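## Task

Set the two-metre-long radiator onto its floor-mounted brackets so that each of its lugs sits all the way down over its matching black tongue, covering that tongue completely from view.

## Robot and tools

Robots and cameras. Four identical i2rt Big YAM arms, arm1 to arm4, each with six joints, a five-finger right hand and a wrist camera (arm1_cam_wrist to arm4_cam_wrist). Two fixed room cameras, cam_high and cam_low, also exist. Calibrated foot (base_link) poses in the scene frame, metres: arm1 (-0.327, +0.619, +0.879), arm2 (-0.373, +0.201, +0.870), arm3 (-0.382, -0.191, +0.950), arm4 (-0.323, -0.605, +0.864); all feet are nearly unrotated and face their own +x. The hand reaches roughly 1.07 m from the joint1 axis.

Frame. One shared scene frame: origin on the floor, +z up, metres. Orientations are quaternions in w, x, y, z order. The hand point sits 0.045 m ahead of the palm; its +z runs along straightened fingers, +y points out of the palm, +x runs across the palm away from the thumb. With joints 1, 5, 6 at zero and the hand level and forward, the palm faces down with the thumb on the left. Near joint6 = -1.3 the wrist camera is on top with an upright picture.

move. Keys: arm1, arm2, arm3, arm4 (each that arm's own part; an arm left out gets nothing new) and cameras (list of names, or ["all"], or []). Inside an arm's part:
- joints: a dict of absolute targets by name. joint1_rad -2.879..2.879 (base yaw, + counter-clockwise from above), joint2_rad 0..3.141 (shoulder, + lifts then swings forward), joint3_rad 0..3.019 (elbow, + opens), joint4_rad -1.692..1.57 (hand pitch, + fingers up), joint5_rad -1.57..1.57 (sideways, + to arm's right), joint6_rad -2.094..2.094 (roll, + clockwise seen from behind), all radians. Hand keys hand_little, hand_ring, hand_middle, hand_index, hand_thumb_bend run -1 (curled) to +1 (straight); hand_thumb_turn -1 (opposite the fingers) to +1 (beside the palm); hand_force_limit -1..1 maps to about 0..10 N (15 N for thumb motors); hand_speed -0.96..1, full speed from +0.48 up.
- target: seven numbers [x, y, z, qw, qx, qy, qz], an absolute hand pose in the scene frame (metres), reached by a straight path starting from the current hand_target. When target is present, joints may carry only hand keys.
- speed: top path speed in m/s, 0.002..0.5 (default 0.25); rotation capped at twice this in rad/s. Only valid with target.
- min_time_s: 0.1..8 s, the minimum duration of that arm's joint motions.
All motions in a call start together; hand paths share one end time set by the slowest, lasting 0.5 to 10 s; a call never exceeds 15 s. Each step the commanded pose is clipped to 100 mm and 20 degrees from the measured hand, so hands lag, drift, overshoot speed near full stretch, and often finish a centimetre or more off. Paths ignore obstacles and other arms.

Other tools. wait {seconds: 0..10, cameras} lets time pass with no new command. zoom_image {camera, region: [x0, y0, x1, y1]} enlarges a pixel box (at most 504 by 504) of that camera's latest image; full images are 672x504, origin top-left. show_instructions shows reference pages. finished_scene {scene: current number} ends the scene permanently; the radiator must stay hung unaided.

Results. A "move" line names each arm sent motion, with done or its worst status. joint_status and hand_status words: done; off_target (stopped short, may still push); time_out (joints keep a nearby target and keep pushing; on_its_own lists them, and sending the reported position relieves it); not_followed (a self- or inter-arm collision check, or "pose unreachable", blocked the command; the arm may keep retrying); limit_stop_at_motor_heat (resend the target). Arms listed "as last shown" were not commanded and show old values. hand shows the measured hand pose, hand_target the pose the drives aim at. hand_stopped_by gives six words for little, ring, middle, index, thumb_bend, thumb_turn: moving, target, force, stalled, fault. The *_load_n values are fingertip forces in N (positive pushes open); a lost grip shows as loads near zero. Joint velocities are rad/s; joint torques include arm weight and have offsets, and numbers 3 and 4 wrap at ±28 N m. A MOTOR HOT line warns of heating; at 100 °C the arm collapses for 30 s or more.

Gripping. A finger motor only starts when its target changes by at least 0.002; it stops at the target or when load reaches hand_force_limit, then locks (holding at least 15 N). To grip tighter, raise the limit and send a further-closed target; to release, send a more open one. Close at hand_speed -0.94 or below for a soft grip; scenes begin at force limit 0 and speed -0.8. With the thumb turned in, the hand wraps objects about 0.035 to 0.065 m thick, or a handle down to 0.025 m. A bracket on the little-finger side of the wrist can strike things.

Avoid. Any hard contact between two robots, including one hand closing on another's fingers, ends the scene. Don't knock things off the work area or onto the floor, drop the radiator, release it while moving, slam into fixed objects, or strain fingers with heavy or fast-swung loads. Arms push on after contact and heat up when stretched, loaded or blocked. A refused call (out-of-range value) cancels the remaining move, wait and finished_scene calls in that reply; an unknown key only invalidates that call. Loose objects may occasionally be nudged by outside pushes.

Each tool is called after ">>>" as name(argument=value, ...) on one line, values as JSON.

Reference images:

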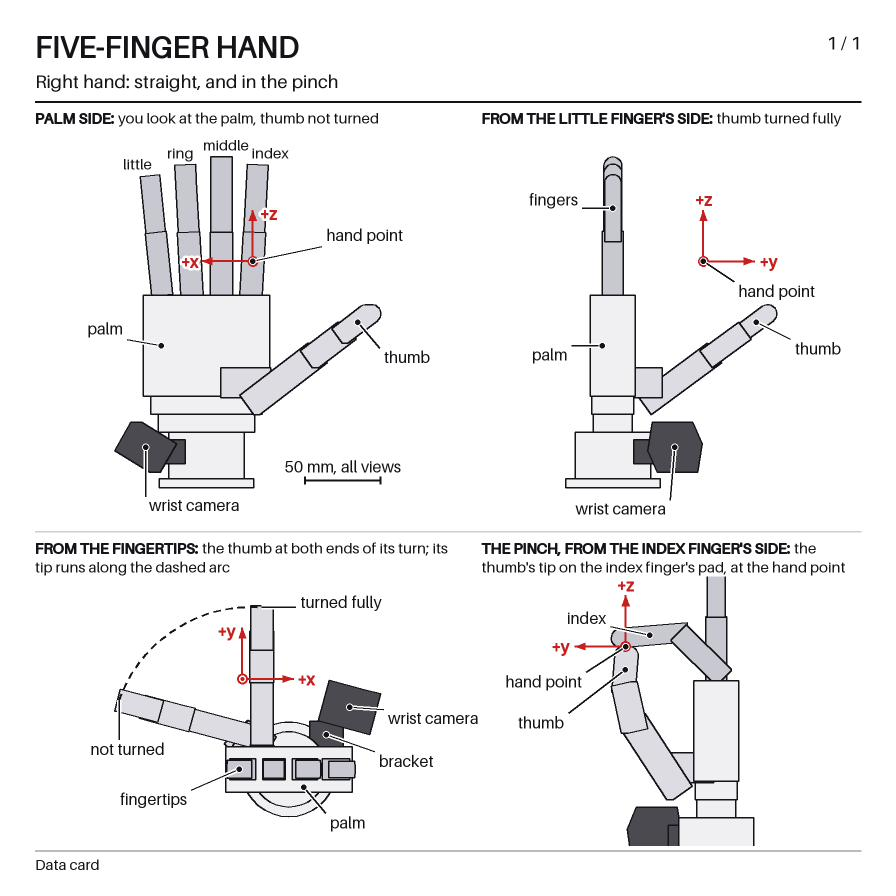

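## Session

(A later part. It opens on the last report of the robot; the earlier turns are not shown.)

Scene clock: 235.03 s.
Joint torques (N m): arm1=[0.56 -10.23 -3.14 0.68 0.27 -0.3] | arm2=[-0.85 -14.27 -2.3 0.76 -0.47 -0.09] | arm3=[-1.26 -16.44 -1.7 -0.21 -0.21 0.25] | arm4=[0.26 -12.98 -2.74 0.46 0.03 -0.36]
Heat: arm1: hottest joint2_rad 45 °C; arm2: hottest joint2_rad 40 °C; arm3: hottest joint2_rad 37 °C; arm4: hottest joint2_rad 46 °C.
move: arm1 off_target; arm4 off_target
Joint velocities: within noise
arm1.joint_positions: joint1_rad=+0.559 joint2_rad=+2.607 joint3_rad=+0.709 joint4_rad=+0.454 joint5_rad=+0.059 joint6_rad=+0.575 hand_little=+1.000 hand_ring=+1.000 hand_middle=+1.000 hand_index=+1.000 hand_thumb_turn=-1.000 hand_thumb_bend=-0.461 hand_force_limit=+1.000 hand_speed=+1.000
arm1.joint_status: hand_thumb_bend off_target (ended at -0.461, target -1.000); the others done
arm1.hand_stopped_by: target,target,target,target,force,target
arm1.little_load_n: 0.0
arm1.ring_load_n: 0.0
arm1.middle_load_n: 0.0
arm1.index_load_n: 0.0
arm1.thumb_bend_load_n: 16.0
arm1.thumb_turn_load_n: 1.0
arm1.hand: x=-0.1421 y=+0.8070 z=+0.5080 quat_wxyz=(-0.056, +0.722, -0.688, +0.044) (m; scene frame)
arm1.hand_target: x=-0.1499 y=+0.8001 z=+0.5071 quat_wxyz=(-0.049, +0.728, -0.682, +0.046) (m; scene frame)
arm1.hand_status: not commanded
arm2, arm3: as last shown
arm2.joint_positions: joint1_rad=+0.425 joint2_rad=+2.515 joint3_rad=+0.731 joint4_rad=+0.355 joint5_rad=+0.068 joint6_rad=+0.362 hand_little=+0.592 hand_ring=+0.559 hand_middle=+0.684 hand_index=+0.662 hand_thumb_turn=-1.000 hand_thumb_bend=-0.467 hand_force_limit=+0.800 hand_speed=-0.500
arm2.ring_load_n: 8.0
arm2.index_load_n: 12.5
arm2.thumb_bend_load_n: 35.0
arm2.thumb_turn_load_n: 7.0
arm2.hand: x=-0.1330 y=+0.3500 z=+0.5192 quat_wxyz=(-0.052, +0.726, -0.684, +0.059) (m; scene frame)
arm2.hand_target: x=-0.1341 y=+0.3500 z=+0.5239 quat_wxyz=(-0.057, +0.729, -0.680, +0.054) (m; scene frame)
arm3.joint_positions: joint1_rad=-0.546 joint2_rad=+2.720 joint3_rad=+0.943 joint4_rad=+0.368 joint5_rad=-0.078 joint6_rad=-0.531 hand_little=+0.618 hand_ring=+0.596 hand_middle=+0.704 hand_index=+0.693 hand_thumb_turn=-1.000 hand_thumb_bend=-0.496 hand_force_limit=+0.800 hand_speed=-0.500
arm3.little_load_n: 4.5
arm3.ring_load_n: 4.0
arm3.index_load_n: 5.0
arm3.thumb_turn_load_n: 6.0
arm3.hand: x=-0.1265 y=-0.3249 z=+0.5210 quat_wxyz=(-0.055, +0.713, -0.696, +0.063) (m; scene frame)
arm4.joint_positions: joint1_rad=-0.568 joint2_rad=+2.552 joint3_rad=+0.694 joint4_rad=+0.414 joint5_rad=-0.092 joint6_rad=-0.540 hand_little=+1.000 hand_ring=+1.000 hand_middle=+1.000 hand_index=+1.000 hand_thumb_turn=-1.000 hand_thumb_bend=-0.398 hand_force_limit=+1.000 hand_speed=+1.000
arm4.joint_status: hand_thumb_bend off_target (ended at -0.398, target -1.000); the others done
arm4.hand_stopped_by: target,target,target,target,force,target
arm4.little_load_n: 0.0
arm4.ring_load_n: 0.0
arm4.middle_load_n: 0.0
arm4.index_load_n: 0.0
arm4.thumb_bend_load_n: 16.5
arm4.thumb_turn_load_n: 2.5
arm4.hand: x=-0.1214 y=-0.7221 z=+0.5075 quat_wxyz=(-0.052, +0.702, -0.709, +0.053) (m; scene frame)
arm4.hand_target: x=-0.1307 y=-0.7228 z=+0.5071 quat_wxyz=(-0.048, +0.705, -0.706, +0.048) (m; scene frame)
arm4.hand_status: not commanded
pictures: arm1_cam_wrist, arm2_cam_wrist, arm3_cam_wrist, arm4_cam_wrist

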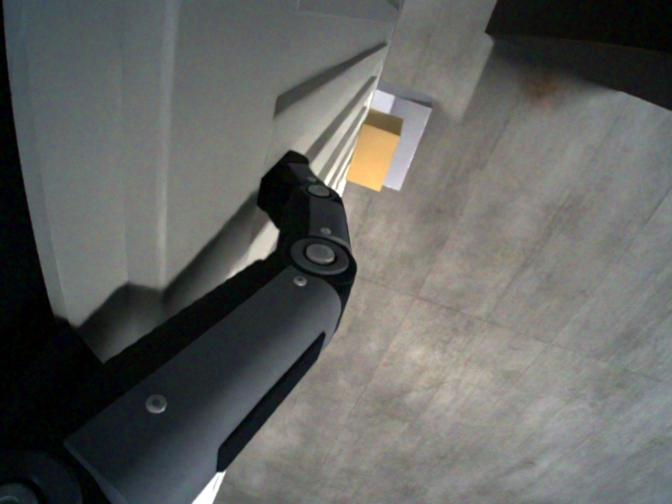

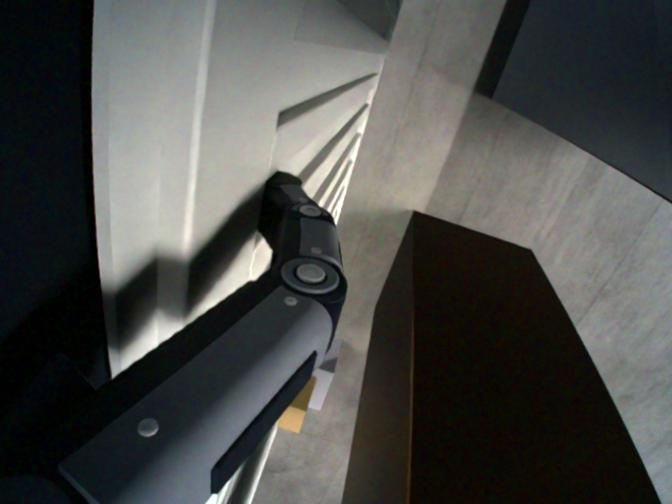

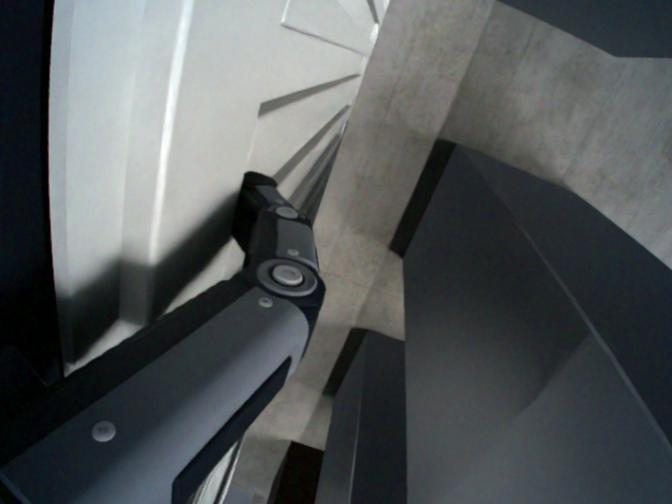

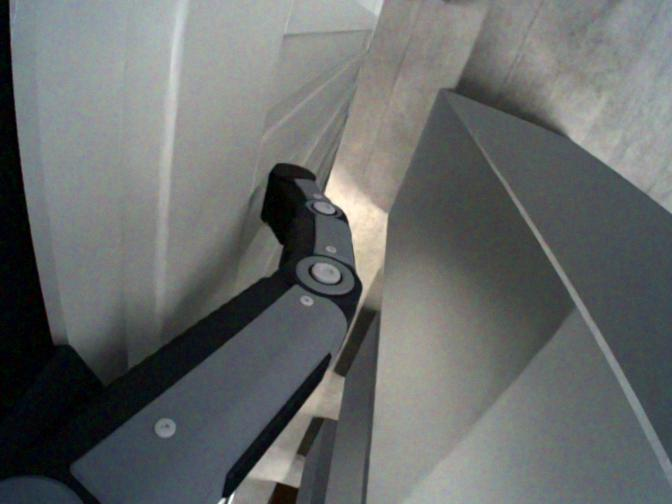

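>>> move(arm4={"joints":{"hand_thumb_bend":0.0}})

>>> move(arm4={"target":[-0.112,-0.710,0.508,-0.0480,0.7055,-0.7055,0.0480],"speed":0.08})

>>> move(arm4={"target":[-0.131,-0.711,0.507,-0.0480,0.7055,-0.7055,0.0480],"speed":0.08})

>>> move(arm4={"joints":{"hand_force_limit":1.0,"hand_speed":1.0,"hand_thumb_bend":-1.0}}, cameras=["arm4_cam_wrist"])

>>> zoom_image(camera="arm4_cam_wrist", region=[200, 20, 420, 240])

Scene clock: 236.57 s.
Joint torques (N m): arm1=[0.56 -10.46 -3.11 0.69 0.24 -0.32] | arm2=[-0.97 -14.15 -2.36 0.79 -0.48 -0.11] | arm3=[-1.2 -16.5 -1.7 -0.23 -0.21 0.25] | arm4=[0.44 -12.4 -2.65 0.54 0.11 -0.33]
Heat: arm1: hottest joint2_rad 45 °C; arm2: hottest joint2_rad 40 °C; arm3: hottest joint2_rad 37 °C; arm4: hottest joint2_rad 46 °C.
move: arm4 done
Joint velocities: within noise
arm1, arm2, arm3: as last shown
arm1.joint_positions: joint1_rad=+0.559 joint2_rad=+2.607 joint3_rad=+0.709 joint4_rad=+0.454 joint5_rad=+0.060 joint6_rad=+0.577 hand_little=+1.000 hand_ring=+1.000 hand_middle=+1.000 hand_index=+1.000 hand_thumb_turn=-1.000 hand_thumb_bend=-0.461 hand_force_limit=+1.000 hand_speed=+1.000
arm1.thumb_bend_load_n: 16.5
arm1.hand: x=-0.1419 y=+0.8070 z=+0.5079 quat_wxyz=(-0.056, +0.721, -0.689, +0.044) (m; scene frame)
arm2.middle_load_n: -0.5
arm2.index_load_n: 12.0
arm2.thumb_bend_load_n: 34.5
arm2.hand: x=-0.1331 y=+0.3501 z=+0.5192 quat_wxyz=(-0.052, +0.726, -0.684, +0.059) (m; scene frame)
arm3.ring_load_n: 3.5
arm3.index_load_n: 4.5
arm4.joint_positions: joint1_rad=-0.568 joint2_rad=+2.552 joint3_rad=+0.694 joint4_rad=+0.414 joint5_rad=-0.092 joint6_rad=-0.541 hand_little=+1.000 hand_ring=+1.000 hand_middle=+1.000 hand_index=+1.000 hand_thumb_turn=-1.000 hand_thumb_bend=+0.000 hand_force_limit=+1.000 hand_speed=+1.000
arm4.joint_status: all done
arm4.hand_stopped_by: target,target,target,target,target,target
arm4.little_load_n: 0.0
arm4.ring_load_n: 0.0
arm4.middle_load_n: 0.0
arm4.index_load_n: 0.0
arm4.thumb_bend_load_n: 0.0
arm4.thumb_turn_load_n: 0.0
arm4.hand: x=-0.1213 y=-0.7220 z=+0.5075 quat_wxyz=(-0.052, +0.702, -0.708, +0.053) (m; scene frame)
arm4.hand_target: x=-0.1307 y=-0.7228 z=+0.5071 quat_wxyz=(-0.048, +0.705, -0.706, +0.048) (m; scene frame)
arm4.hand_status: not commanded
pictures: none

Scene clock: 237.73 s.
Joint torques (N m): arm1=[0.38 -10.46 -3.12 0.75 0.22 -0.32] | arm2=[-0.91 -14.04 -2.39 0.75 -0.5 -0.11] | arm3=[-1.26 -16.5 -1.7 -0.23 -0.21 0.25] | arm4=[2.02 -13.27 -1.37 0.05 0.01 0.05]
Heat: arm1: hottest joint2_rad 45 °C; arm2: hottest joint2_rad 40 °C; arm3: hottest joint2_rad 37 °C; arm4: hottest joint2_rad 46 °C.
move: arm4 done
Joint velocities: within noise
arm1, arm2, arm3: as last shown
arm1.joint_positions: joint1_rad=+0.559 joint2_rad=+2.607 joint3_rad=+0.709 joint4_rad=+0.454 joint5_rad=+0.061 joint6_rad=+0.578 hand_little=+1.000 hand_ring=+1.000 hand_middle=+1.000 hand_index=+1.000 hand_thumb_turn=-1.000 hand_thumb_bend=-0.461 hand_force_limit=+1.000 hand_speed=+1.000
arm1.ring_load_n: 0.5
arm1.thumb_turn_load_n: 1.5
arm2.ring_load_n: 7.5
arm2.middle_load_n: 0.0
arm2.index_load_n: 11.0
arm2.thumb_bend_load_n: 35.0
arm3.joint_positions: joint1_rad=-0.546 joint2_rad=+2.720 joint3_rad=+0.943 joint4_rad=+0.368 joint5_rad=-0.078 joint6_rad=-0.530 hand_little=+0.618 hand_ring=+0.596 hand_middle=+0.704 hand_index=+0.693 hand_thumb_turn=-1.000 hand_thumb_bend=-0.496 hand_force_limit=+0.800 hand_speed=-0.500
arm3.little_load_n: 4.0
arm3.index_load_n: 4.0
arm3.hand: x=-0.1265 y=-0.3248 z=+0.5211 quat_wxyz=(-0.055, +0.713, -0.696, +0.063) (m; scene frame)
arm4.joint_positions: joint1_rad=-0.518 joint2_rad=+2.550 joint3_rad=+0.694 joint4_rad=+0.401 joint5_rad=-0.081 joint6_rad=-0.508 hand_little=+1.000 hand_ring=+1.000 hand_middle=+1.000 hand_index=+1.000 hand_thumb_turn=-1.000 hand_thumb_bend=+0.000 hand_force_limit=+1.000 hand_speed=+1.000
arm4.joint_status: not commanded
arm4.hand_stopped_by: target,target,target,target,target,target
arm4.little_load_n: 0.0
arm4.ring_load_n: 0.0
arm4.middle_load_n: 0.0
arm4.index_load_n: 0.0
arm4.thumb_bend_load_n: 0.5
arm4.thumb_turn_load_n: 0.0
arm4.hand: x=-0.1185 y=-0.7102 z=+0.5082 quat_wxyz=(-0.047, +0.708, -0.703, +0.046) (m; scene frame)
arm4.hand_target: x=-0.1120 y=-0.7100 z=+0.5080 quat_wxyz=(-0.048, +0.706, -0.705, +0.048) (m; scene frame)
arm4.hand_status: done (0.007 m and 0.4 deg from the pose sent, 0.015 m and 0.9 deg at the start)
pictures: none

Scene clock: 238.77 s.
Joint torques (N m): arm1=[0.44 -10.29 -3.11 0.73 0.22 -0.33] | arm2=[-1.14 -14.21 -2.3 0.8 -0.49 -0.11] | arm3=[-1.26 -16.44 -1.72 -0.23 -0.21 0.25] | arm4=[0.67 -12.16 -3.51 0.96 -0.12 -0.26]
Heat: arm1: hottest joint2_rad 45 °C; arm2: hottest joint2_rad 40 °C; arm3: hottest joint2_rad 37 °C; arm4: hottest joint2_rad 46 °C.
move: arm4 off_target
Joint velocities: within noise
arm1, arm2, arm3: as last shown
arm1.ring_load_n: 0.0
arm1.thumb_turn_load_n: 1.0
arm2.thumb_bend_load_n: 34.5
arm2.thumb_turn_load_n: 7.5
arm3.little_load_n: 4.5
arm4.joint_positions: joint1_rad=-0.534 joint2_rad=+2.550 joint3_rad=+0.689 joint4_rad=+0.430 joint5_rad=-0.082 joint6_rad=-0.512 hand_little=+1.000 hand_ring=+1.000 hand_middle=+1.000 hand_index=+1.000 hand_thumb_turn=-1.000 hand_thumb_bend=+0.000 hand_force_limit=+1.000 hand_speed=+1.000
arm4.joint_status: not commanded
arm4.hand_stopped_by: target,target,target,target,target,target
arm4.little_load_n: 0.0
arm4.ring_load_n: 0.0
arm4.middle_load_n: 0.0
arm4.index_load_n: 0.0
arm4.thumb_bend_load_n: 0.0
arm4.thumb_turn_load_n: 0.0
arm4.hand: x=-0.1163 y=-0.7159 z=+0.5080 quat_wxyz=(-0.050, +0.703, -0.707, +0.058) (m; scene frame)
arm4.hand_target: x=-0.1308 y=-0.7107 z=+0.5073 quat_wxyz=(-0.048, +0.705, -0.706, +0.048) (m; scene frame)
arm4.hand_status: off_target (0.016 m and 1.2 deg from the pose sent, 0.013 m and 0.4 deg at the start)
pictures: none

Scene clock: 239.67 s.
Joint torques (N m): arm1=[0.5 -10.52 -3.06 0.75 0.24 -0.35] | arm2=[-0.79 -14.04 -2.35 0.81 -0.47 -0.09] | arm3=[-1.2 -16.44 -1.72 -0.21 -0.2 0.26] | arm4=[0.62 -12.69 -3.3 0.88 -0.34 -0.28]
Heat: arm1: hottest joint2_rad 44 °C; arm2: hottest joint2_rad 40 °C; arm3: hottest joint2_rad 37 °C; arm4: hottest joint2_rad 46 °C.
move: arm4 off_target
Joint velocities: within noise
arm1, arm2, arm3: as last shown
arm1.joint_positions: joint1_rad=+0.559 joint2_rad=+2.607 joint3_rad=+0.709 joint4_rad=+0.454 joint5_rad=+0.060 joint6_rad=+0.579 hand_little=+1.000 hand_ring=+1.000 hand_middle=+1.000 hand_index=+1.000 hand_thumb_turn=-1.000 hand_thumb_bend=-0.461 hand_force_limit=+1.000 hand_speed=+1.000
arm1.thumb_bend_load_n: 15.0
arm1.thumb_turn_load_n: 1.5
arm1.hand: x=-0.1425 y=+0.8068 z=+0.5080 quat_wxyz=(-0.055, +0.720, -0.690, +0.044) (m; scene frame)
arm1.hand_target: x=-0.1501 y=+0.7999 z=+0.5071 quat_wxyz=(-0.049, +0.728, -0.682, +0.046) (m; scene frame)
arm2.joint_positions: joint1_rad=+0.425 joint2_rad=+2.516 joint3_rad=+0.731 joint4_rad=+0.356 joint5_rad=+0.068 joint6_rad=+0.362 hand_little=+0.592 hand_ring=+0.559 hand_middle=+0.684 hand_index=+0.662 hand_thumb_turn=-1.000 hand_thumb_bend=-0.467 hand_force_limit=+0.800 hand_speed=-0.500
arm2.ring_load_n: 8.0
arm2.index_load_n: 12.0
arm2.hand: x=-0.1330 y=+0.3501 z=+0.5191 quat_wxyz=(-0.052, +0.726, -0.684, +0.059) (m; scene frame)
arm2.hand_target: x=-0.1340 y=+0.3500 z=+0.5238 quat_wxyz=(-0.057, +0.729, -0.680, +0.054) (m; scene frame)
arm3.joint_positions: joint1_rad=-0.546 joint2_rad=+2.720 joint3_rad=+0.943 joint4_rad=+0.368 joint5_rad=-0.079 joint6_rad=-0.531 hand_little=+0.618 hand_ring=+0.596 hand_middle=+0.704 hand_index=+0.693 hand_thumb_turn=-1.000 hand_thumb_bend=-0.496 hand_force_limit=+0.800 hand_speed=-0.500
arm3.ring_load_n: 4.0
arm3.index_load_n: 5.0
arm3.thumb_turn_load_n: 6.5
arm3.hand: x=-0.1265 y=-0.3248 z=+0.5211 quat_wxyz=(-0.055, +0.713, -0.696, +0.062) (m; scene frame)
arm4.joint_positions: joint1_rad=-0.536 joint2_rad=+2.555 joint3_rad=+0.685 joint4_rad=+0.432 joint5_rad=-0.075 joint6_rad=-0.511 hand_little=+1.000 hand_ring=+1.000 hand_middle=+1.000 hand_index=+1.000 hand_thumb_turn=-1.000 hand_thumb_bend=-0.509 hand_force_limit=+1.000 hand_speed=+1.000
arm4.joint_status: hand_thumb_bend off_target (ended at -0.509, target -1.000); the others done
arm4.hand_stopped_by: target,target,target,target,force,target
arm4.little_load_n: 0.0
arm4.ring_load_n: 0.0
arm4.middle_load_n: 0.0
arm4.index_load_n: 0.0
arm4.thumb_bend_load_n: 19.0
arm4.thumb_turn_load_n: 1.5
arm4.hand: x=-0.1208 y=-0.7152 z=+0.5074 quat_wxyz=(-0.046, +0.702, -0.708, +0.055) (m; scene frame)
arm4.hand_target: x=-0.1308 y=-0.7108 z=+0.5072 quat_wxyz=(-0.048, +0.705, -0.706, +0.048) (m; scene frame)
arm4.hand_status: not commanded
pictures: arm4_cam_wrist

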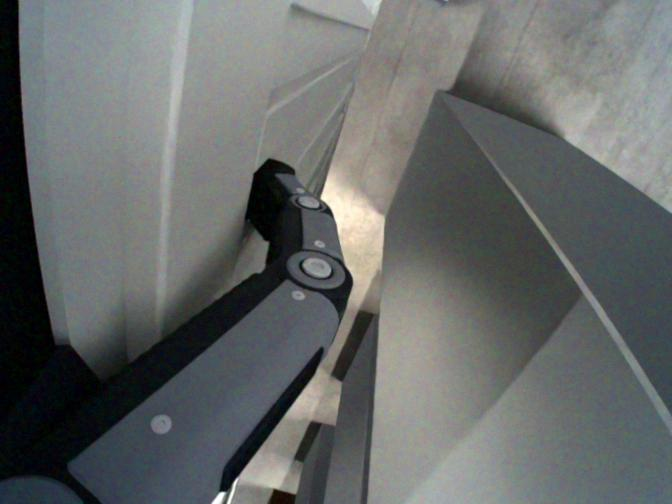

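Scaled by 2.291 from the camera's 672x504 image, which has a finer 960x720 frame.

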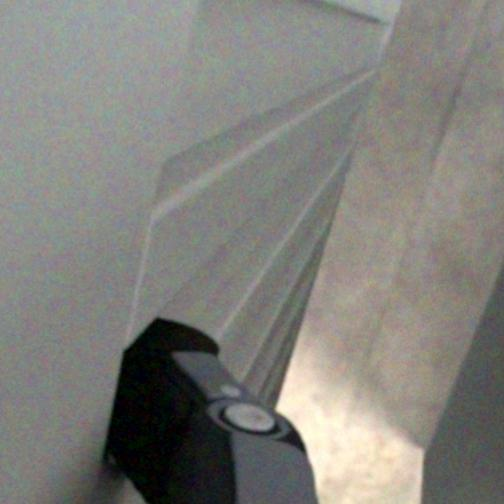

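>>> move(arm1={"joints":{"hand_force_limit":0.8,"hand_speed":-0.5,"hand_index":0.3,"hand_middle":0.3,"hand_ring":0.3,"hand_little":0.3}}, arm4={"joints":{"hand_force_limit":0.8,"hand_speed":-0.5,"hand_index":0.3,"hand_middle":0.3,"hand_ring":0.3,"hand_little":0.3}})

>>> move(arm1={"target":[-0.134,0.802,0.530,-0.0637,0.7273,-0.6807,0.0596],"speed":0.04}, arm4={"target":[-0.113,-0.712,0.530,-0.0616,0.7044,-0.7044,0.0616],"speed":0.04}, arm2={"target":[-0.128,0.352,0.545,-0.0638,0.7286,-0.6793,0.0595],"speed":0.04}, arm3={"target":[-0.122,-0.323,0.545,-0.0618,0.7063,-0.7025,0.0615],"speed":0.04}, cameras=["cam_low"])

Scene clock: 240.97 s.
Joint torques (N m): arm1=[0.79 -10.52 -3.1 0.38 0.04 -0.23] | arm2=[-0.73 -14.39 -2.47 0.68 -0.41 -0.13] | arm3=[-1.2 -16.44 -1.81 -0.2 -0.19 0.16] | arm4=[0.03 -12.75 -3.26 0.4 -0.11 -0.17]
Heat: arm1: hottest joint2_rad 44 °C; arm2: hottest joint2_rad 40 °C; arm3: hottest joint2_rad 37 °C; arm4: hottest joint2_rad 46 °C.
move: arm1 off_target; arm4 off_target
Joint velocities: within noise
arm1.joint_positions: joint1_rad=+0.559 joint2_rad=+2.607 joint3_rad=+0.709 joint4_rad=+0.464 joint5_rad=+0.066 joint6_rad=+0.569 hand_little=+0.561 hand_ring=+0.546 hand_middle=+0.657 hand_index=+0.645 hand_thumb_turn=-1.000 hand_thumb_bend=-0.459 hand_force_limit=+0.800 hand_speed=-0.500
arm1.joint_status: hand_little off_target (ended at +0.561, target +0.300); hand_ring off_target (ended at +0.546, target +0.300); hand_middle off_target (ended at +0.657, target +0.300); hand_index off_target (ended at +0.645, target +0.300); the others done
arm1.hand_stopped_by: force,force,force,force,force,target
arm1.little_load_n: 10.5
arm1.ring_load_n: 6.5
arm1.middle_load_n: 4.0
arm1.index_load_n: 8.0
arm1.thumb_bend_load_n: 24.0
arm1.thumb_turn_load_n: 5.0
arm1.hand: x=-0.1399 y=+0.8067 z=+0.5076 quat_wxyz=(-0.059, +0.724, -0.686, +0.048) (m; scene frame)
arm1.hand_target: x=-0.1498 y=+0.8002 z=+0.5072 quat_wxyz=(-0.050, +0.728, -0.682, +0.046) (m; scene frame)
arm1.hand_status: not commanded
arm2, arm3: as last shown
arm2.joint_positions: joint1_rad=+0.422 joint2_rad=+2.516 joint3_rad=+0.732 joint4_rad=+0.357 joint5_rad=+0.066 joint6_rad=+0.365 hand_little=+0.592 hand_ring=+0.559 hand_middle=+0.684 hand_index=+0.662 hand_thumb_turn=-1.000 hand_thumb_bend=-0.467 hand_force_limit=+0.800 hand_speed=-0.500
arm2.ring_load_n: 6.5
arm2.index_load_n: 6.5
arm2.thumb_bend_load_n: 34.0
arm2.thumb_turn_load_n: 7.0
arm2.hand: x=-0.1315 y=+0.3507 z=+0.5191 quat_wxyz=(-0.054, +0.724, -0.686, +0.058) (m; scene frame)
arm2.hand_target: x=-0.1341 y=+0.3500 z=+0.5239 quat_wxyz=(-0.057, +0.729, -0.680, +0.054) (m; scene frame)
arm3.joint_positions: joint1_rad=-0.546 joint2_rad=+2.720 joint3_rad=+0.944 joint4_rad=+0.368 joint5_rad=-0.079 joint6_rad=-0.522 hand_little=+0.618 hand_ring=+0.596 hand_middle=+0.704 hand_index=+0.693 hand_thumb_turn=-1.000 hand_thumb_bend=-0.496 hand_force_limit=+0.800 hand_speed=-0.500
arm3.little_load_n: 5.0
arm3.ring_load_n: 2.5
arm3.index_load_n: 0.5
arm3.thumb_bend_load_n: 29.0
arm3.thumb_turn_load_n: 5.5
arm3.hand: x=-0.1254 y=-0.3247 z=+0.5209 quat_wxyz=(-0.056, +0.710, -0.699, +0.063) (m; scene frame)
arm3.hand_target: x=-0.1281 y=-0.3220 z=+0.5249 quat_wxyz=(-0.056, +0.707, -0.703, +0.055) (m; scene frame)
arm4.joint_positions: joint1_rad=-0.536 joint2_rad=+2.555 joint3_rad=+0.685 joint4_rad=+0.440 joint5_rad=-0.082 joint6_rad=-0.522 hand_little=+0.639 hand_ring=+0.600 hand_middle=+0.716 hand_index=+0.708 hand_thumb_turn=-1.000 hand_thumb_bend=-0.507 hand_force_limit=+0.800 hand_speed=-0.500
arm4.joint_status: hand_little off_target (ended at +0.639, target +0.300); hand_ring off_target (ended at +0.600, target +0.300); hand_middle off_target (ended at +0.716, target +0.300); hand_index off_target (ended at +0.708, target +0.300); the others done
arm4.hand_stopped_by: force,force,force,force,force,target
arm4.little_load_n: 4.5
arm4.ring_load_n: 14.5
arm4.middle_load_n: 1.0
arm4.index_load_n: 1.5
arm4.thumb_bend_load_n: 28.0
arm4.thumb_turn_load_n: 4.5
arm4.hand: x=-0.1185 y=-0.7157 z=+0.5072 quat_wxyz=(-0.051, +0.706, -0.704, +0.059) (m; scene frame)
arm4.hand_target: x=-0.1307 y=-0.7108 z=+0.5073 quat_wxyz=(-0.048, +0.706, -0.705, +0.048) (m; scene frame)
arm4.hand_status: not commanded
pictures: none

Scene clock: 242.20 s.
Joint torques (N m): arm1=[-0.62 -15.85 -5.56 0.08 0.46 -0.33] | arm2=[-0.62 -19.31 -5.04 0.06 -0.14 -0.12] | arm3=[-1.14 -21.19 -4.85 -0.21 -0.56 0.17] | arm4=[1.67 -18.49 -5.31 -0.14 -0.56 0.07]
Heat: arm1: hottest joint2_rad 44 °C; arm2: hottest joint2_rad 40 °C; arm3: hottest joint2_rad 37 °C; arm4: hottest joint2_rad 46 °C.
move: arm1 off_target; arm2 off_target; arm3 off_target; arm4 off_target
Joint velocities: within noise
arm1.joint_positions: joint1_rad=+0.559 joint2_rad=+2.604 joint3_rad=+0.707 joint4_rad=+0.464 joint5_rad=+0.073 joint6_rad=+0.565 hand_little=+0.561 hand_ring=+0.546 hand_middle=+0.656 hand_index=+0.645 hand_thumb_turn=-1.000 hand_thumb_bend=-0.459 hand_force_limit=+0.800 hand_speed=-0.500
arm1.joint_status: not commanded
arm1.hand_stopped_by: force,force,force,force,force,target
arm1.little_load_n: 7.0
arm1.ring_load_n: 4.0
arm1.middle_load_n: 2.0
arm1.index_load_n: 6.0
arm1.thumb_bend_load_n: 26.0
arm1.thumb_turn_load_n: 4.5
arm1.hand: x=-0.1387 y=+0.8058 z=+0.5082 quat_wxyz=(-0.059, +0.725, -0.685, +0.052) (m; scene frame)
arm1.hand_target: x=-0.1348 y=+0.8020 z=+0.5280 quat_wxyz=(-0.064, +0.727, -0.681, +0.060) (m; scene frame)
arm1.hand_status: off_target (0.023 m and 1.2 deg from the pose sent, 0.024 m and 1.6 deg at the start)
arm2.joint_positions: joint1_rad=+0.422 joint2_rad=+2.514 joint3_rad=+0.731 joint4_rad=+0.357 joint5_rad=+0.067 joint6_rad=+0.365 hand_little=+0.592 hand_ring=+0.559 hand_middle=+0.684 hand_index=+0.662 hand_thumb_turn=-1.000 hand_thumb_bend=-0.467 hand_force_limit=+0.800 hand_speed=-0.500
arm2.joint_status: not commanded
arm2.hand_stopped_by: force,force,force,force,force,target
arm2.little_load_n: 0.5
arm2.ring_load_n: 7.0
arm2.middle_load_n: 0.5
arm2.index_load_n: 7.0
arm2.thumb_bend_load_n: 34.5
arm2.thumb_turn_load_n: 7.0
arm2.hand: x=-0.1314 y=+0.3506 z=+0.5195 quat_wxyz=(-0.054, +0.724, -0.686, +0.059) (m; scene frame)
arm2.hand_target: x=-0.1287 y=+0.3519 z=+0.5424 quat_wxyz=(-0.064, +0.729, -0.679, +0.060) (m; scene frame)
arm2.hand_status: off_target (0.026 m and 1.5 deg from the pose sent, 0.026 m and 1.5 deg at the start)
arm3.joint_positions: joint1_rad=-0.546 joint2_rad=+2.719 joint3_rad=+0.944 joint4_rad=+0.367 joint5_rad=-0.079 joint6_rad=-0.522 hand_little=+0.618 hand_ring=+0.596 hand_middle=+0.704 hand_index=+0.693 hand_thumb_turn=-1.000 hand_thumb_bend=-0.496 hand_force_limit=+0.800 hand_speed=-0.500
arm3.joint_status: not commanded
arm3.hand_stopped_by: force,force,force,force,force,target
arm3.little_load_n: 5.0
arm3.ring_load_n: 2.0
arm3.middle_load_n: 0.0
arm3.index_load_n: 0.5
arm3.thumb_bend_load_n: 29.0
arm3.thumb_turn_load_n: 5.5
arm3.hand: x=-0.1256 y=-0.3245 z=+0.5212 quat_wxyz=(-0.056, +0.710, -0.699, +0.062) (m; scene frame)
arm3.hand_target: x=-0.1225 y=-0.3229 z=+0.5430 quat_wxyz=(-0.062, +0.706, -0.702, +0.062) (m; scene frame)
arm3.hand_status: off_target (0.024 m and 0.9 deg from the pose sent, 0.024 m and 0.9 deg at the start)
arm4.joint_positions: joint1_rad=-0.536 joint2_rad=+2.550 joint3_rad=+0.685 joint4_rad=+0.435 joint5_rad=-0.086 joint6_rad=-0.523 hand_little=+0.639 hand_ring=+0.600 hand_middle=+0.716 hand_index=+0.708 hand_thumb_turn=-1.000 hand_thumb_bend=-0.507 hand_force_limit=+0.800 hand_speed=-0.500
arm4.joint_status: not commanded
arm4.hand_stopped_by: force,force,force,force,force,target
arm4.little_load_n: 5.0
arm4.ring_load_n: 15.0
arm4.middle_load_n: 1.0
arm4.index_load_n: 3.0
arm4.thumb_bend_load_n: 28.5
arm4.thumb_turn_load_n: 4.5
arm4.hand: x=-0.1174 y=-0.7156 z=+0.5083 quat_wxyz=(-0.052, +0.707, -0.703, +0.058) (m; scene frame)
arm4.hand_target: x=-0.1137 y=-0.7119 z=+0.5279 quat_wxyz=(-0.062, +0.705, -0.704, +0.062) (m; scene frame)
arm4.hand_status: off_target (0.022 m and 1.2 deg from the pose sent, 0.024 m and 1.3 deg at the start)
pictures: cam_low

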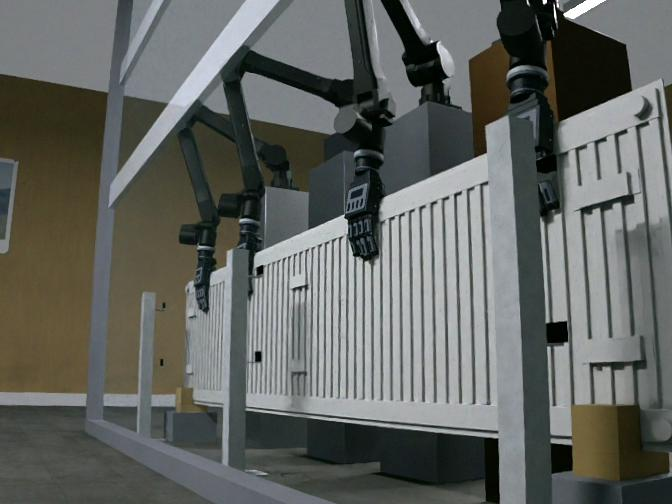

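>>> move(arm1={"target":[-0.126,0.807,0.550,-0.0637,0.7273,-0.6807,0.0596],"speed":0.04}, arm4={"target":[-0.107,-0.715,0.550,-0.0616,0.7044,-0.7044,0.0616],"speed":0.04}, arm2={"target":[-0.121,0.354,0.562,-0.0638,0.7286,-0.6793,0.0595],"speed":0.04}, arm3={"target":[-0.116,-0.325,0.562,-0.0618,0.7063,-0.7025,0.0615],"speed":0.04}, cameras=["cam_low"])

Scene clock: 243.77 s.
Joint torques (N m): arm1=[-0.67 -19.49 -6.42 -0.38 0.27 -0.25] | arm2=[-0.79 -22.89 -5.85 -0.9 -0.19 -0.16] | arm3=[-0.91 -24.88 -6.19 -1.01 -0.5 0.17] | arm4=[1.14 -22.24 -6.74 -0.58 -0.47 0.13]
Heat: arm1: hottest joint2_rad 44 °C; arm2: hottest joint2_rad 40 °C; arm3: hottest joint2_rad 37 °C; arm4: hottest joint2_rad 45 °C.
move: arm1 off_target; arm2 off_target; arm3 off_target; arm4 off_target
Joint velocities: within noise
arm1.joint_positions: joint1_rad=+0.559 joint2_rad=+2.585 joint3_rad=+0.707 joint4_rad=+0.425 joint5_rad=+0.078 joint6_rad=+0.556 hand_little=+0.561 hand_ring=+0.546 hand_middle=+0.657 hand_index=+0.645 hand_thumb_turn=-1.000 hand_thumb_bend=-0.459 hand_force_limit=+0.800 hand_speed=-0.500
arm1.joint_status: not commanded
arm1.hand_stopped_by: force,force,force,force,force,target
arm1.little_load_n: 5.0
arm1.ring_load_n: 5.0
arm1.middle_load_n: 5.0
arm1.index_load_n: 12.0
arm1.thumb_bend_load_n: 25.5
arm1.thumb_turn_load_n: 5.0
arm1.hand: x=-0.1393 y=+0.8036 z=+0.5125 quat_wxyz=(-0.049, +0.728, -0.682, +0.053) (m; scene frame)
arm1.hand_target: x=-0.1279 y=+0.8066 z=+0.5447 quat_wxyz=(-0.064, +0.727, -0.681, +0.060) (m; scene frame)
arm1.hand_status: off_target (0.040 m and 1.9 deg from the pose sent, 0.044 m and 1.2 deg at the start)
arm2.joint_positions: joint1_rad=+0.422 joint2_rad=+2.510 joint3_rad=+0.733 joint4_rad=+0.341 joint5_rad=+0.067 joint6_rad=+0.368 hand_little=+0.592 hand_ring=+0.559 hand_middle=+0.684 hand_index=+0.662 hand_thumb_turn=-1.000 hand_thumb_bend=-0.467 hand_force_limit=+0.800 hand_speed=-0.500
arm2.joint_status: not commanded
arm2.hand_stopped_by: force,force,force,force,force,target
arm2.little_load_n: 2.0
arm2.ring_load_n: 10.5
arm2.middle_load_n: 0.0
arm2.index_load_n: 8.0
arm2.thumb_bend_load_n: 34.0
arm2.thumb_turn_load_n: 6.0
arm2.hand: x=-0.1326 y=+0.3498 z=+0.5205 quat_wxyz=(-0.049, +0.723, -0.687, +0.057) (m; scene frame)
arm2.hand_target: x=-0.1227 y=+0.3537 z=+0.5557 quat_wxyz=(-0.064, +0.728, -0.679, +0.060) (m; scene frame)
arm2.hand_status: off_target (0.043 m and 2.1 deg from the pose sent, 0.044 m and 1.5 deg at the start)
arm3.joint_positions: joint1_rad=-0.546 joint2_rad=+2.716 joint3_rad=+0.944 joint4_rad=+0.357 joint5_rad=-0.080 joint6_rad=-0.518 hand_little=+0.618 hand_ring=+0.596 hand_middle=+0.704 hand_index=+0.693 hand_thumb_turn=-1.000 hand_thumb_bend=-0.496 hand_force_limit=+0.800 hand_speed=-0.500
arm3.joint_status: not commanded
arm3.hand_stopped_by: force,force,force,force,force,target
arm3.little_load_n: 7.0
arm3.ring_load_n: 3.5
arm3.middle_load_n: 0.0
arm3.index_load_n: 0.0
arm3.thumb_bend_load_n: 29.5
arm3.thumb_turn_load_n: 6.0
arm3.hand: x=-0.1259 y=-0.3238 z=+0.5224 quat_wxyz=(-0.056, +0.709, -0.701, +0.059) (m; scene frame)
arm3.hand_target: x=-0.1174 y=-0.3244 z=+0.5569 quat_wxyz=(-0.062, +0.706, -0.702, +0.062) (m; scene frame)
arm3.hand_status: off_target (0.041 m and 0.8 deg from the pose sent, 0.042 m and 0.9 deg at the start)
arm4.joint_positions: joint1_rad=-0.536 joint2_rad=+2.530 joint3_rad=+0.685 joint4_rad=+0.399 joint5_rad=-0.089 joint6_rad=-0.533 hand_little=+0.639 hand_ring=+0.600 hand_middle=+0.716 hand_index=+0.708 hand_thumb_turn=-1.000 hand_thumb_bend=-0.506 hand_force_limit=+0.800 hand_speed=-0.500
arm4.joint_status: not commanded
arm4.hand_stopped_by: force,force,force,force,force,target
arm4.little_load_n: 3.0
arm4.ring_load_n: 14.5
arm4.middle_load_n: 2.5
arm4.index_load_n: 7.0
arm4.thumb_bend_load_n: 30.0
arm4.thumb_turn_load_n: 3.5
arm4.hand: x=-0.1177 y=-0.7155 z=+0.5137 quat_wxyz=(-0.051, +0.710, -0.700, +0.050) (m; scene frame)
arm4.hand_target: x=-0.1089 y=-0.7144 z=+0.5446 quat_wxyz=(-0.062, +0.705, -0.704, +0.062) (m; scene frame)
arm4.hand_status: off_target (0.038 m and 1.9 deg from the pose sent, 0.043 m and 1.2 deg at the start)
pictures: cam_low

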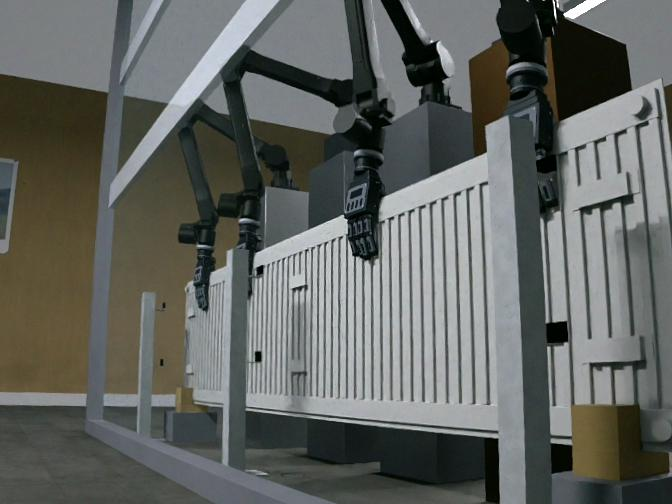

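>>> move(arm1={"target":[-0.120,0.810,0.570,-0.0637,0.7273,-0.6807,0.0596],"speed":0.04}, arm4={"target":[-0.100,-0.717,0.570,-0.0616,0.7044,-0.7044,0.0616],"speed":0.04}, arm2={"target":[-0.114,0.356,0.578,-0.0638,0.7286,-0.6793,0.0595],"speed":0.04}, arm3={"target":[-0.110,-0.327,0.578,-0.0618,0.7063,-0.7025,0.0615],"speed":0.04}, cameras=["cam_low"])

Scene clock: 245.60 s.
Joint torques (N m): arm1=[-0.97 -22.01 -7.23 -0.66 0.09 -0.26] | arm2=[-0.79 -26.23 -6.57 -1.55 -0.22 -0.2] | arm3=[-0.79 -27.99 -7.12 -1.78 -0.55 0.13] | arm4=[1.9 -24.64 -7.41 -0.99 -0.58 0.18]
Heat: arm1: hottest joint2_rad 44 °C; arm2: hottest joint2_rad 40 °C; arm3: hottest joint2_rad 37 °C; arm4: hottest joint2_rad 45 °C.
move: arm1 off_target; arm2 off_target; arm3 off_target; arm4 off_target
Joint velocities: within noise
arm1.joint_positions: joint1_rad=+0.559 joint2_rad=+2.561 joint3_rad=+0.705 joint4_rad=+0.388 joint5_rad=+0.084 joint6_rad=+0.553 hand_little=+0.561 hand_ring=+0.546 hand_middle=+0.657 hand_index=+0.645 hand_thumb_turn=-1.000 hand_thumb_bend=-0.458 hand_force_limit=+0.800 hand_speed=-0.500
arm1.joint_status: not commanded
arm1.hand_stopped_by: force,force,force,force,force,target
arm1.little_load_n: 5.0
arm1.ring_load_n: 5.5
arm1.middle_load_n: 6.0
arm1.index_load_n: 13.5
arm1.thumb_bend_load_n: 26.0
arm1.thumb_turn_load_n: 5.5
arm1.hand: x=-0.1378 y=+0.8033 z=+0.5185 quat_wxyz=(-0.041, +0.729, -0.681, +0.054) (m; scene frame)
arm1.hand_target: x=-0.1232 y=+0.8090 z=+0.5605 quat_wxyz=(-0.064, +0.727, -0.681, +0.060) (m; scene frame)
arm1.hand_status: off_target (0.055 m and 2.6 deg from the pose sent, 0.061 m and 1.9 deg at the start)
arm2.joint_positions: joint1_rad=+0.419 joint2_rad=+2.506 joint3_rad=+0.740 joint4_rad=+0.318 joint5_rad=+0.067 joint6_rad=+0.368 hand_little=+0.592 hand_ring=+0.560 hand_middle=+0.684 hand_index=+0.662 hand_thumb_turn=-1.000 hand_thumb_bend=-0.467 hand_force_limit=+0.800 hand_speed=-0.500
arm2.joint_status: not commanded
arm2.hand_stopped_by: force,force,force,force,force,target
arm2.little_load_n: 4.0
arm2.ring_load_n: 13.0
arm2.middle_load_n: 0.0
arm2.index_load_n: 9.5
arm2.thumb_bend_load_n: 35.0
arm2.thumb_turn_load_n: 5.5
arm2.hand: x=-0.1315 y=+0.3495 z=+0.5214 quat_wxyz=(-0.044, +0.722, -0.688, +0.055) (m; scene frame)
arm2.hand_target: x=-0.1172 y=+0.3552 z=+0.5671 quat_wxyz=(-0.064, +0.728, -0.679, +0.060) (m; scene frame)
arm2.hand_status: off_target (0.060 m and 2.6 deg from the pose sent, 0.061 m and 2.1 deg at the start)
arm3.joint_positions: joint1_rad=-0.544 joint2_rad=+2.713 joint3_rad=+0.944 joint4_rad=+0.349 joint5_rad=-0.078 joint6_rad=-0.512 hand_little=+0.618 hand_ring=+0.596 hand_middle=+0.704 hand_index=+0.693 hand_thumb_turn=-1.000 hand_thumb_bend=-0.496 hand_force_limit=+0.800 hand_speed=-0.500
arm3.joint_status: not commanded
arm3.hand_stopped_by: force,force,force,force,force,target
arm3.little_load_n: 9.0
arm3.ring_load_n: 3.5
arm3.middle_load_n: 0.0
arm3.index_load_n: 0.0
arm3.thumb_bend_load_n: 30.0
arm3.thumb_turn_load_n: 5.0
arm3.hand: x=-0.1261 y=-0.3232 z=+0.5235 quat_wxyz=(-0.054, +0.707, -0.703, +0.057) (m; scene frame)
arm3.hand_target: x=-0.1127 y=-0.3259 z=+0.5688 quat_wxyz=(-0.062, +0.706, -0.702, +0.062) (m; scene frame)
arm3.hand_status: off_target (0.057 m and 1.0 deg from the pose sent, 0.058 m and 0.8 deg at the start)
arm4.joint_positions: joint1_rad=-0.536 joint2_rad=+2.509 joint3_rad=+0.685 joint4_rad=+0.364 joint5_rad=-0.088 joint6_rad=-0.533 hand_little=+0.639 hand_ring=+0.600 hand_middle=+0.716 hand_index=+0.708 hand_thumb_turn=-1.000 hand_thumb_bend=-0.506 hand_force_limit=+0.800 hand_speed=-0.500
arm4.joint_status: not commanded
arm4.hand_stopped_by: force,force,force,force,force,target
arm4.little_load_n: 3.0
arm4.ring_load_n: 15.5
arm4.middle_load_n: 3.0
arm4.index_load_n: 8.0
arm4.thumb_bend_load_n: 33.5
arm4.thumb_turn_load_n: 3.5
arm4.hand: x=-0.1174 y=-0.7158 z=+0.5194 quat_wxyz=(-0.049, +0.710, -0.701, +0.044) (m; scene frame)
arm4.hand_target: x=-0.1034 y=-0.7158 z=+0.5600 quat_wxyz=(-0.062, +0.705, -0.704, +0.062) (m; scene frame)
arm4.hand_status: off_target (0.054 m and 2.6 deg from the pose sent, 0.059 m and 1.9 deg at the start)
pictures: cam_low

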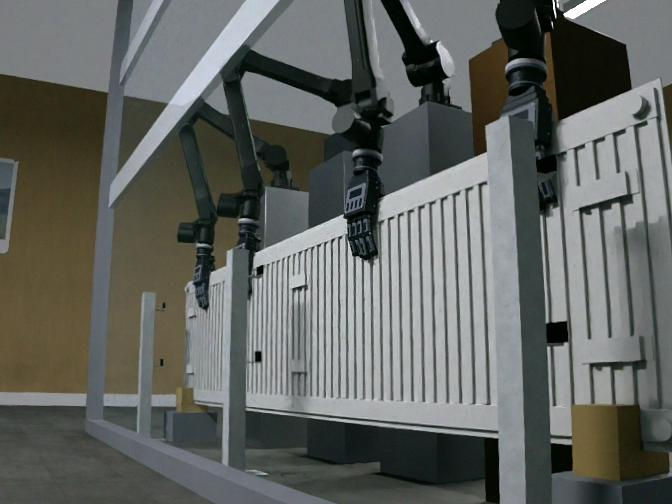

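>>> move(arm1={"target":[-0.114,0.813,0.590,-0.0637,0.7273,-0.6807,0.0596],"speed":0.04}, arm4={"target":[-0.094,-0.720,0.590,-0.0616,0.7044,-0.7044,0.0616],"speed":0.04}, arm2={"target":[-0.111,0.357,0.585,-0.0638,0.7286,-0.6793,0.0595],"speed":0.04}, arm3={"target":[-0.107,-0.328,0.585,-0.0618,0.7063,-0.7025,0.0615],"speed":0.04}, cameras=["cam_low","arm1_cam_wrist","arm4_cam_wrist"])

Scene clock: 247.33 s.
Joint torques (N m): arm1=[-0.79 -25.17 -8.16 -0.83 0.24 -0.24] | arm2=[-0.73 -26.7 -6.79 -0.95 -0.19 -0.22] | arm3=[-0.67 -28.22 -7.41 -1.4 -1.04 0.07] | arm4=[1.55 -27.46 -8.02 -1.1 -0.75 0.18]
Heat: arm1: hottest joint2_rad 44 °C; arm2: hottest joint2_rad 40 °C; arm3: hottest joint2_rad 38 °C; arm4: hottest joint2_rad 46 °C.
move: arm1 off_target; arm2 off_target; arm3 off_target; arm4 off_target
Joint velocities: within noise
arm1.joint_positions: joint1_rad=+0.559 joint2_rad=+2.551 joint3_rad=+0.705 joint4_rad=+0.352 joint5_rad=+0.079 joint6_rad=+0.551 hand_little=+0.561 hand_ring=+0.546 hand_middle=+0.657 hand_index=+0.645 hand_thumb_turn=-1.000 hand_thumb_bend=-0.458 hand_force_limit=+0.800 hand_speed=-0.500
arm1.joint_status: not commanded
arm1.hand_stopped_by: force,force,force,force,force,target
arm1.little_load_n: 5.5
arm1.ring_load_n: 5.5
arm1.middle_load_n: 6.0
arm1.index_load_n: 13.0
arm1.thumb_bend_load_n: 27.5
arm1.thumb_turn_load_n: 5.0
arm1.hand: x=-0.1428 y=+0.8007 z=+0.5213 quat_wxyz=(-0.029, +0.731, -0.680, +0.049) (m; scene frame)
arm1.hand_target: x=-0.1196 y=+0.8112 z=+0.5740 quat_wxyz=(-0.064, +0.727, -0.681, +0.060) (m; scene frame)
arm1.hand_status: off_target (0.076 m and 4.2 deg from the pose sent, 0.076 m and 2.6 deg at the start)
arm2.joint_positions: joint1_rad=+0.416 joint2_rad=+2.494 joint3_rad=+0.741 joint4_rad=+0.284 joint5_rad=+0.067 joint6_rad=+0.369 hand_little=+0.592 hand_ring=+0.560 hand_middle=+0.684 hand_index=+0.662 hand_thumb_turn=-1.000 hand_thumb_bend=-0.467 hand_force_limit=+0.800 hand_speed=-0.500
arm2.joint_status: not commanded
arm2.hand_stopped_by: force,force,force,force,force,target
arm2.little_load_n: 4.0
arm2.ring_load_n: 10.5
arm2.middle_load_n: 0.0
arm2.index_load_n: 2.0
arm2.thumb_bend_load_n: 35.5
arm2.thumb_turn_load_n: 5.0
arm2.hand: x=-0.1338 y=+0.3477 z=+0.5247 quat_wxyz=(-0.034, +0.722, -0.690, +0.051) (m; scene frame)
arm2.hand_target: x=-0.1147 y=+0.3562 z=+0.5728 quat_wxyz=(-0.064, +0.729, -0.679, +0.060) (m; scene frame)
arm2.hand_status: off_target (0.065 m and 3.8 deg from the pose sent, 0.067 m and 2.6 deg at the start)
arm3.joint_positions: joint1_rad=-0.544 joint2_rad=+2.694 joint3_rad=+0.944 joint4_rad=+0.320 joint5_rad=-0.068 joint6_rad=-0.506 hand_little=+0.618 hand_ring=+0.596 hand_middle=+0.704 hand_index=+0.693 hand_thumb_turn=-1.000 hand_thumb_bend=-0.496 hand_force_limit=+0.800 hand_speed=-0.500
arm3.joint_status: not commanded
arm3.hand_stopped_by: force,force,force,force,force,target
arm3.little_load_n: 5.5
arm3.ring_load_n: -1.0
arm3.middle_load_n: 0.0
arm3.index_load_n: 0.0
arm3.thumb_bend_load_n: 32.5
arm3.thumb_turn_load_n: 4.0
arm3.hand: x=-0.1251 y=-0.3257 z=+0.5291 quat_wxyz=(-0.048, +0.705, -0.705, +0.053) (m; scene frame)
arm3.hand_target: x=-0.1098 y=-0.3271 z=+0.5754 quat_wxyz=(-0.062, +0.706, -0.702, +0.062) (m; scene frame)
arm3.hand_status: off_target (0.059 m and 1.9 deg from the pose sent, 0.065 m and 1.0 deg at the start)
arm4.joint_positions: joint1_rad=-0.536 joint2_rad=+2.477 joint3_rad=+0.685 joint4_rad=+0.319 joint5_rad=-0.080 joint6_rad=-0.538 hand_little=+0.639 hand_ring=+0.600 hand_middle=+0.716 hand_index=+0.708 hand_thumb_turn=-1.000 hand_thumb_bend=-0.505 hand_force_limit=+0.800 hand_speed=-0.500
arm4.joint_status: not commanded
arm4.hand_stopped_by: force,force,force,force,force,target
arm4.little_load_n: 2.5
arm4.ring_load_n: 14.5
arm4.middle_load_n: 2.0
arm4.index_load_n: 6.5
arm4.thumb_bend_load_n: 30.0
arm4.thumb_turn_load_n: 3.5
arm4.hand: x=-0.1161 y=-0.7186 z=+0.5280 quat_wxyz=(-0.043, +0.712, -0.700, +0.038) (m; scene frame)
arm4.hand_target: x=-0.0988 y=-0.7187 z=+0.5755 quat_wxyz=(-0.062, +0.705, -0.704, +0.062) (m; scene frame)
arm4.hand_status: off_target (0.066 m and 3.6 deg from the pose sent, 0.074 m and 2.6 deg at the start)
pictures: arm1_cam_wrist, arm4_cam_wrist, cam_low

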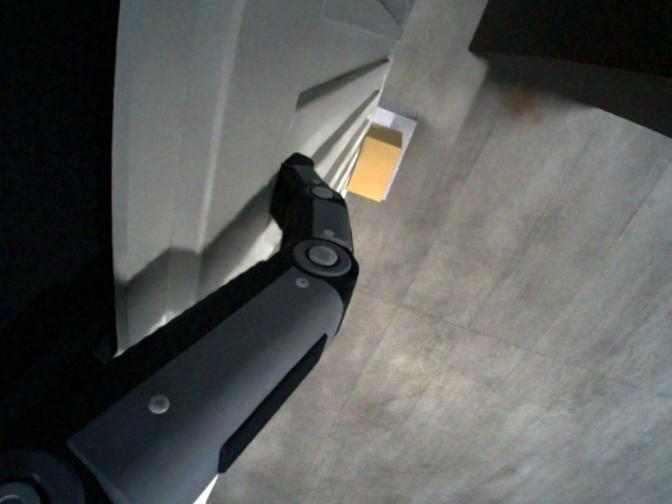

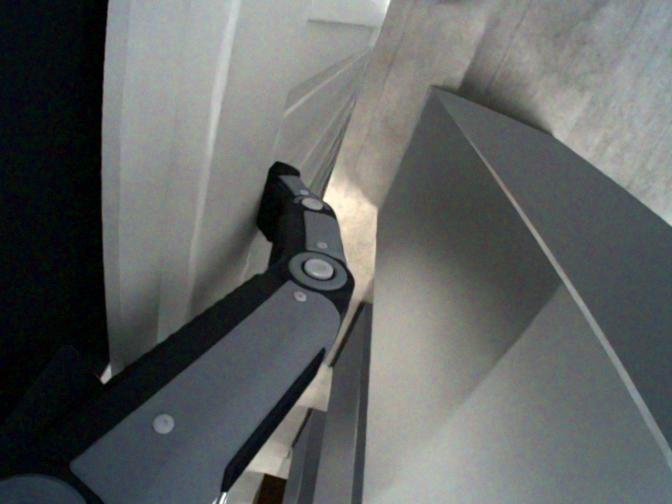

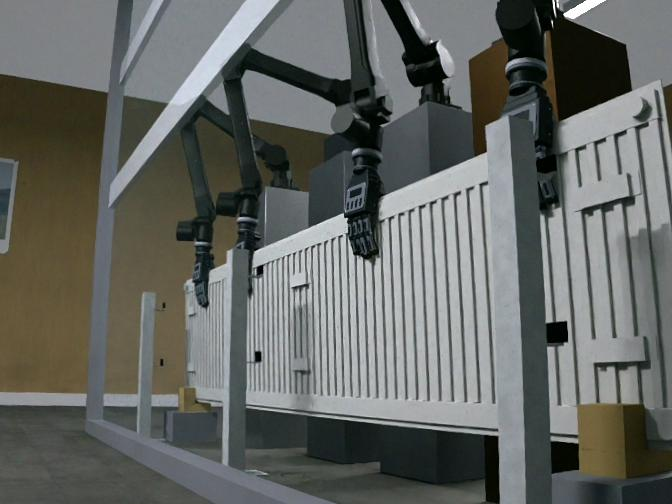

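>>> move(cameras=["cam_high","cam_low"])

Scene clock: 248.83 s.
Joint torques (N m): arm1=[-0.91 -25.05 -8.16 -0.81 0.24 -0.25] | arm2=[-0.21 -26.58 -6.83 -0.98 -0.19 -0.23] | arm3=[-0.67 -28.28 -7.42 -1.26 -1.01 0.07] | arm4=[1.73 -27.58 -8.02 -1.32 -0.76 0.21]
Heat: arm1: hottest joint2_rad 44 °C; arm2: hottest joint2_rad 40 °C; arm3: hottest joint2_rad 38 °C; arm4: hottest joint2_rad 46 °C.
Joint velocities: within noise
arm1.joint_positions: joint1_rad=+0.559 joint2_rad=+2.551 joint3_rad=+0.705 joint4_rad=+0.352 joint5_rad=+0.079 joint6_rad=+0.551 hand_little=+0.561 hand_ring=+0.546 hand_middle=+0.657 hand_index=+0.645 hand_thumb_turn=-1.000 hand_thumb_bend=-0.458 hand_force_limit=+0.800 hand_speed=-0.500
arm1.joint_status: not commanded
arm1.hand_stopped_by: force,force,force,force,force,target
arm1.little_load_n: 5.5
arm1.ring_load_n: 5.5
arm1.middle_load_n: 6.0
arm1.index_load_n: 13.5
arm1.thumb_bend_load_n: 27.5
arm1.thumb_turn_load_n: 4.5
arm1.hand: x=-0.1428 y=+0.8007 z=+0.5213 quat_wxyz=(-0.029, +0.731, -0.680, +0.049) (m; scene frame)
arm1.hand_target: x=-0.1196 y=+0.8112 z=+0.5740 quat_wxyz=(-0.064, +0.727, -0.681, +0.060) (m; scene frame)
arm1.hand_status: off_target (0.076 m and 4.2 deg from the pose sent, 0.076 m and 2.6 deg at the start)
arm2.joint_positions: joint1_rad=+0.416 joint2_rad=+2.494 joint3_rad=+0.741 joint4_rad=+0.284 joint5_rad=+0.067 joint6_rad=+0.369 hand_little=+0.592 hand_ring=+0.560 hand_middle=+0.684 hand_index=+0.662 hand_thumb_turn=-1.000 hand_thumb_bend=-0.467 hand_force_limit=+0.800 hand_speed=-0.500
arm2.joint_status: not commanded
arm2.hand_stopped_by: force,force,force,force,force,target
arm2.little_load_n: 4.0
arm2.ring_load_n: 10.0
arm2.middle_load_n: 0.0
arm2.index_load_n: 2.0
arm2.thumb_bend_load_n: 35.5
arm2.thumb_turn_load_n: 5.0
arm2.hand: x=-0.1338 y=+0.3477 z=+0.5247 quat_wxyz=(-0.034, +0.722, -0.690, +0.051) (m; scene frame)
arm2.hand_target: x=-0.1147 y=+0.3562 z=+0.5728 quat_wxyz=(-0.064, +0.729, -0.679, +0.060) (m; scene frame)
arm2.hand_status: off_target (0.065 m and 3.8 deg from the pose sent, 0.067 m and 2.6 deg at the start)
arm3.joint_positions: joint1_rad=-0.544 joint2_rad=+2.694 joint3_rad=+0.944 joint4_rad=+0.320 joint5_rad=-0.068 joint6_rad=-0.506 hand_little=+0.618 hand_ring=+0.596 hand_middle=+0.704 hand_index=+0.693 hand_thumb_turn=-1.000 hand_thumb_bend=-0.496 hand_force_limit=+0.800 hand_speed=-0.500
arm3.joint_status: not commanded
arm3.hand_stopped_by: force,force,force,force,force,target
arm3.little_load_n: 5.5
arm3.ring_load_n: -1.0
arm3.middle_load_n: 0.0
arm3.index_load_n: 0.0
arm3.thumb_bend_load_n: 32.5
arm3.thumb_turn_load_n: 4.0
arm3.hand: x=-0.1251 y=-0.3257 z=+0.5291 quat_wxyz=(-0.048, +0.705, -0.705, +0.053) (m; scene frame)
arm3.hand_target: x=-0.1098 y=-0.3271 z=+0.5754 quat_wxyz=(-0.062, +0.706, -0.702, +0.062) (m; scene frame)
arm3.hand_status: off_target (0.059 m and 1.9 deg from the pose sent, 0.065 m and 1.0 deg at the start)
arm4.joint_positions: joint1_rad=-0.536 joint2_rad=+2.477 joint3_rad=+0.685 joint4_rad=+0.318 joint5_rad=-0.080 joint6_rad=-0.538 hand_little=+0.639 hand_ring=+0.600 hand_middle=+0.716 hand_index=+0.708 hand_thumb_turn=-1.000 hand_thumb_bend=-0.505 hand_force_limit=+0.800 hand_speed=-0.500
arm4.joint_status: not commanded
arm4.hand_stopped_by: force,force,force,force,force,target
arm4.little_load_n: 2.5
arm4.ring_load_n: 14.0
arm4.middle_load_n: 2.0
arm4.index_load_n: 6.5
arm4.thumb_bend_load_n: 30.5
arm4.thumb_turn_load_n: 3.5
arm4.hand: x=-0.1160 y=-0.7187 z=+0.5280 quat_wxyz=(-0.043, +0.712, -0.700, +0.038) (m; scene frame)
arm4.hand_target: x=-0.0988 y=-0.7187 z=+0.5756 quat_wxyz=(-0.062, +0.705, -0.704, +0.062) (m; scene frame)
arm4.hand_status: off_target (0.066 m and 3.6 deg from the pose sent, 0.074 m and 2.6 deg at the start)
pictures: cam_high, cam_low

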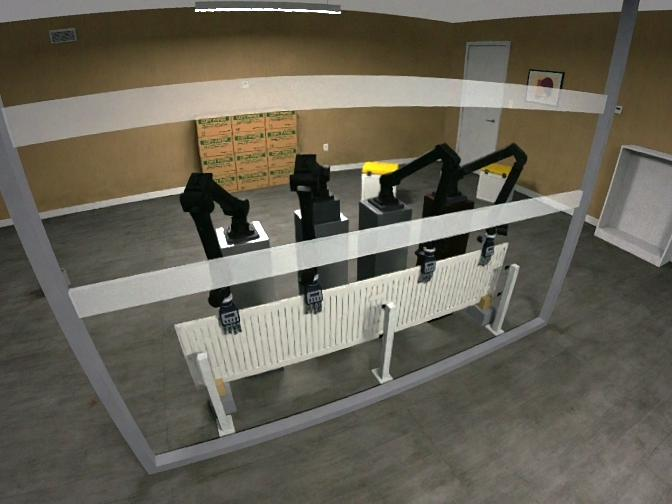

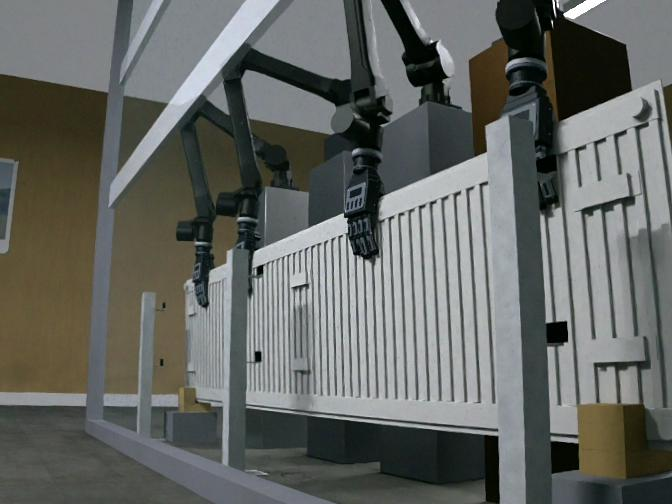

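>>> zoom_image(camera="cam_low", region=[520, 350, 672, 504])

>>> zoom_image(camera="cam_low", region=[150, 370, 240, 460])

Scaled by 3.273 from the camera's 672x504 image, which has a finer 960x720 frame.

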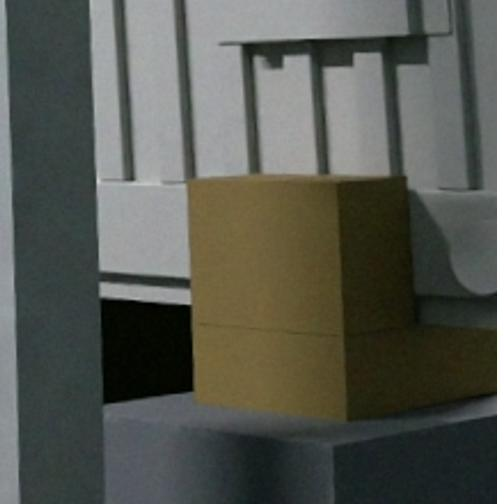

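Scaled by 5.600 from the camera's 672x504 image, which has a finer 960x720 frame.

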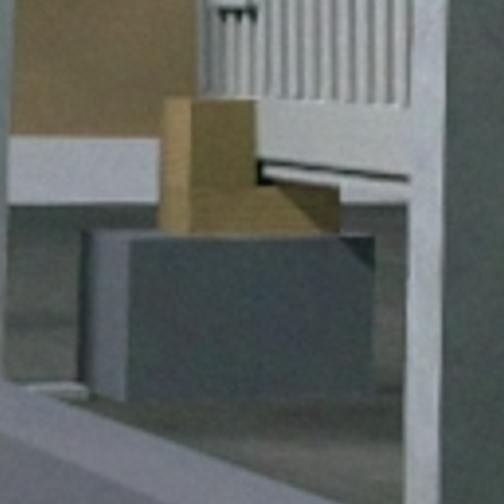

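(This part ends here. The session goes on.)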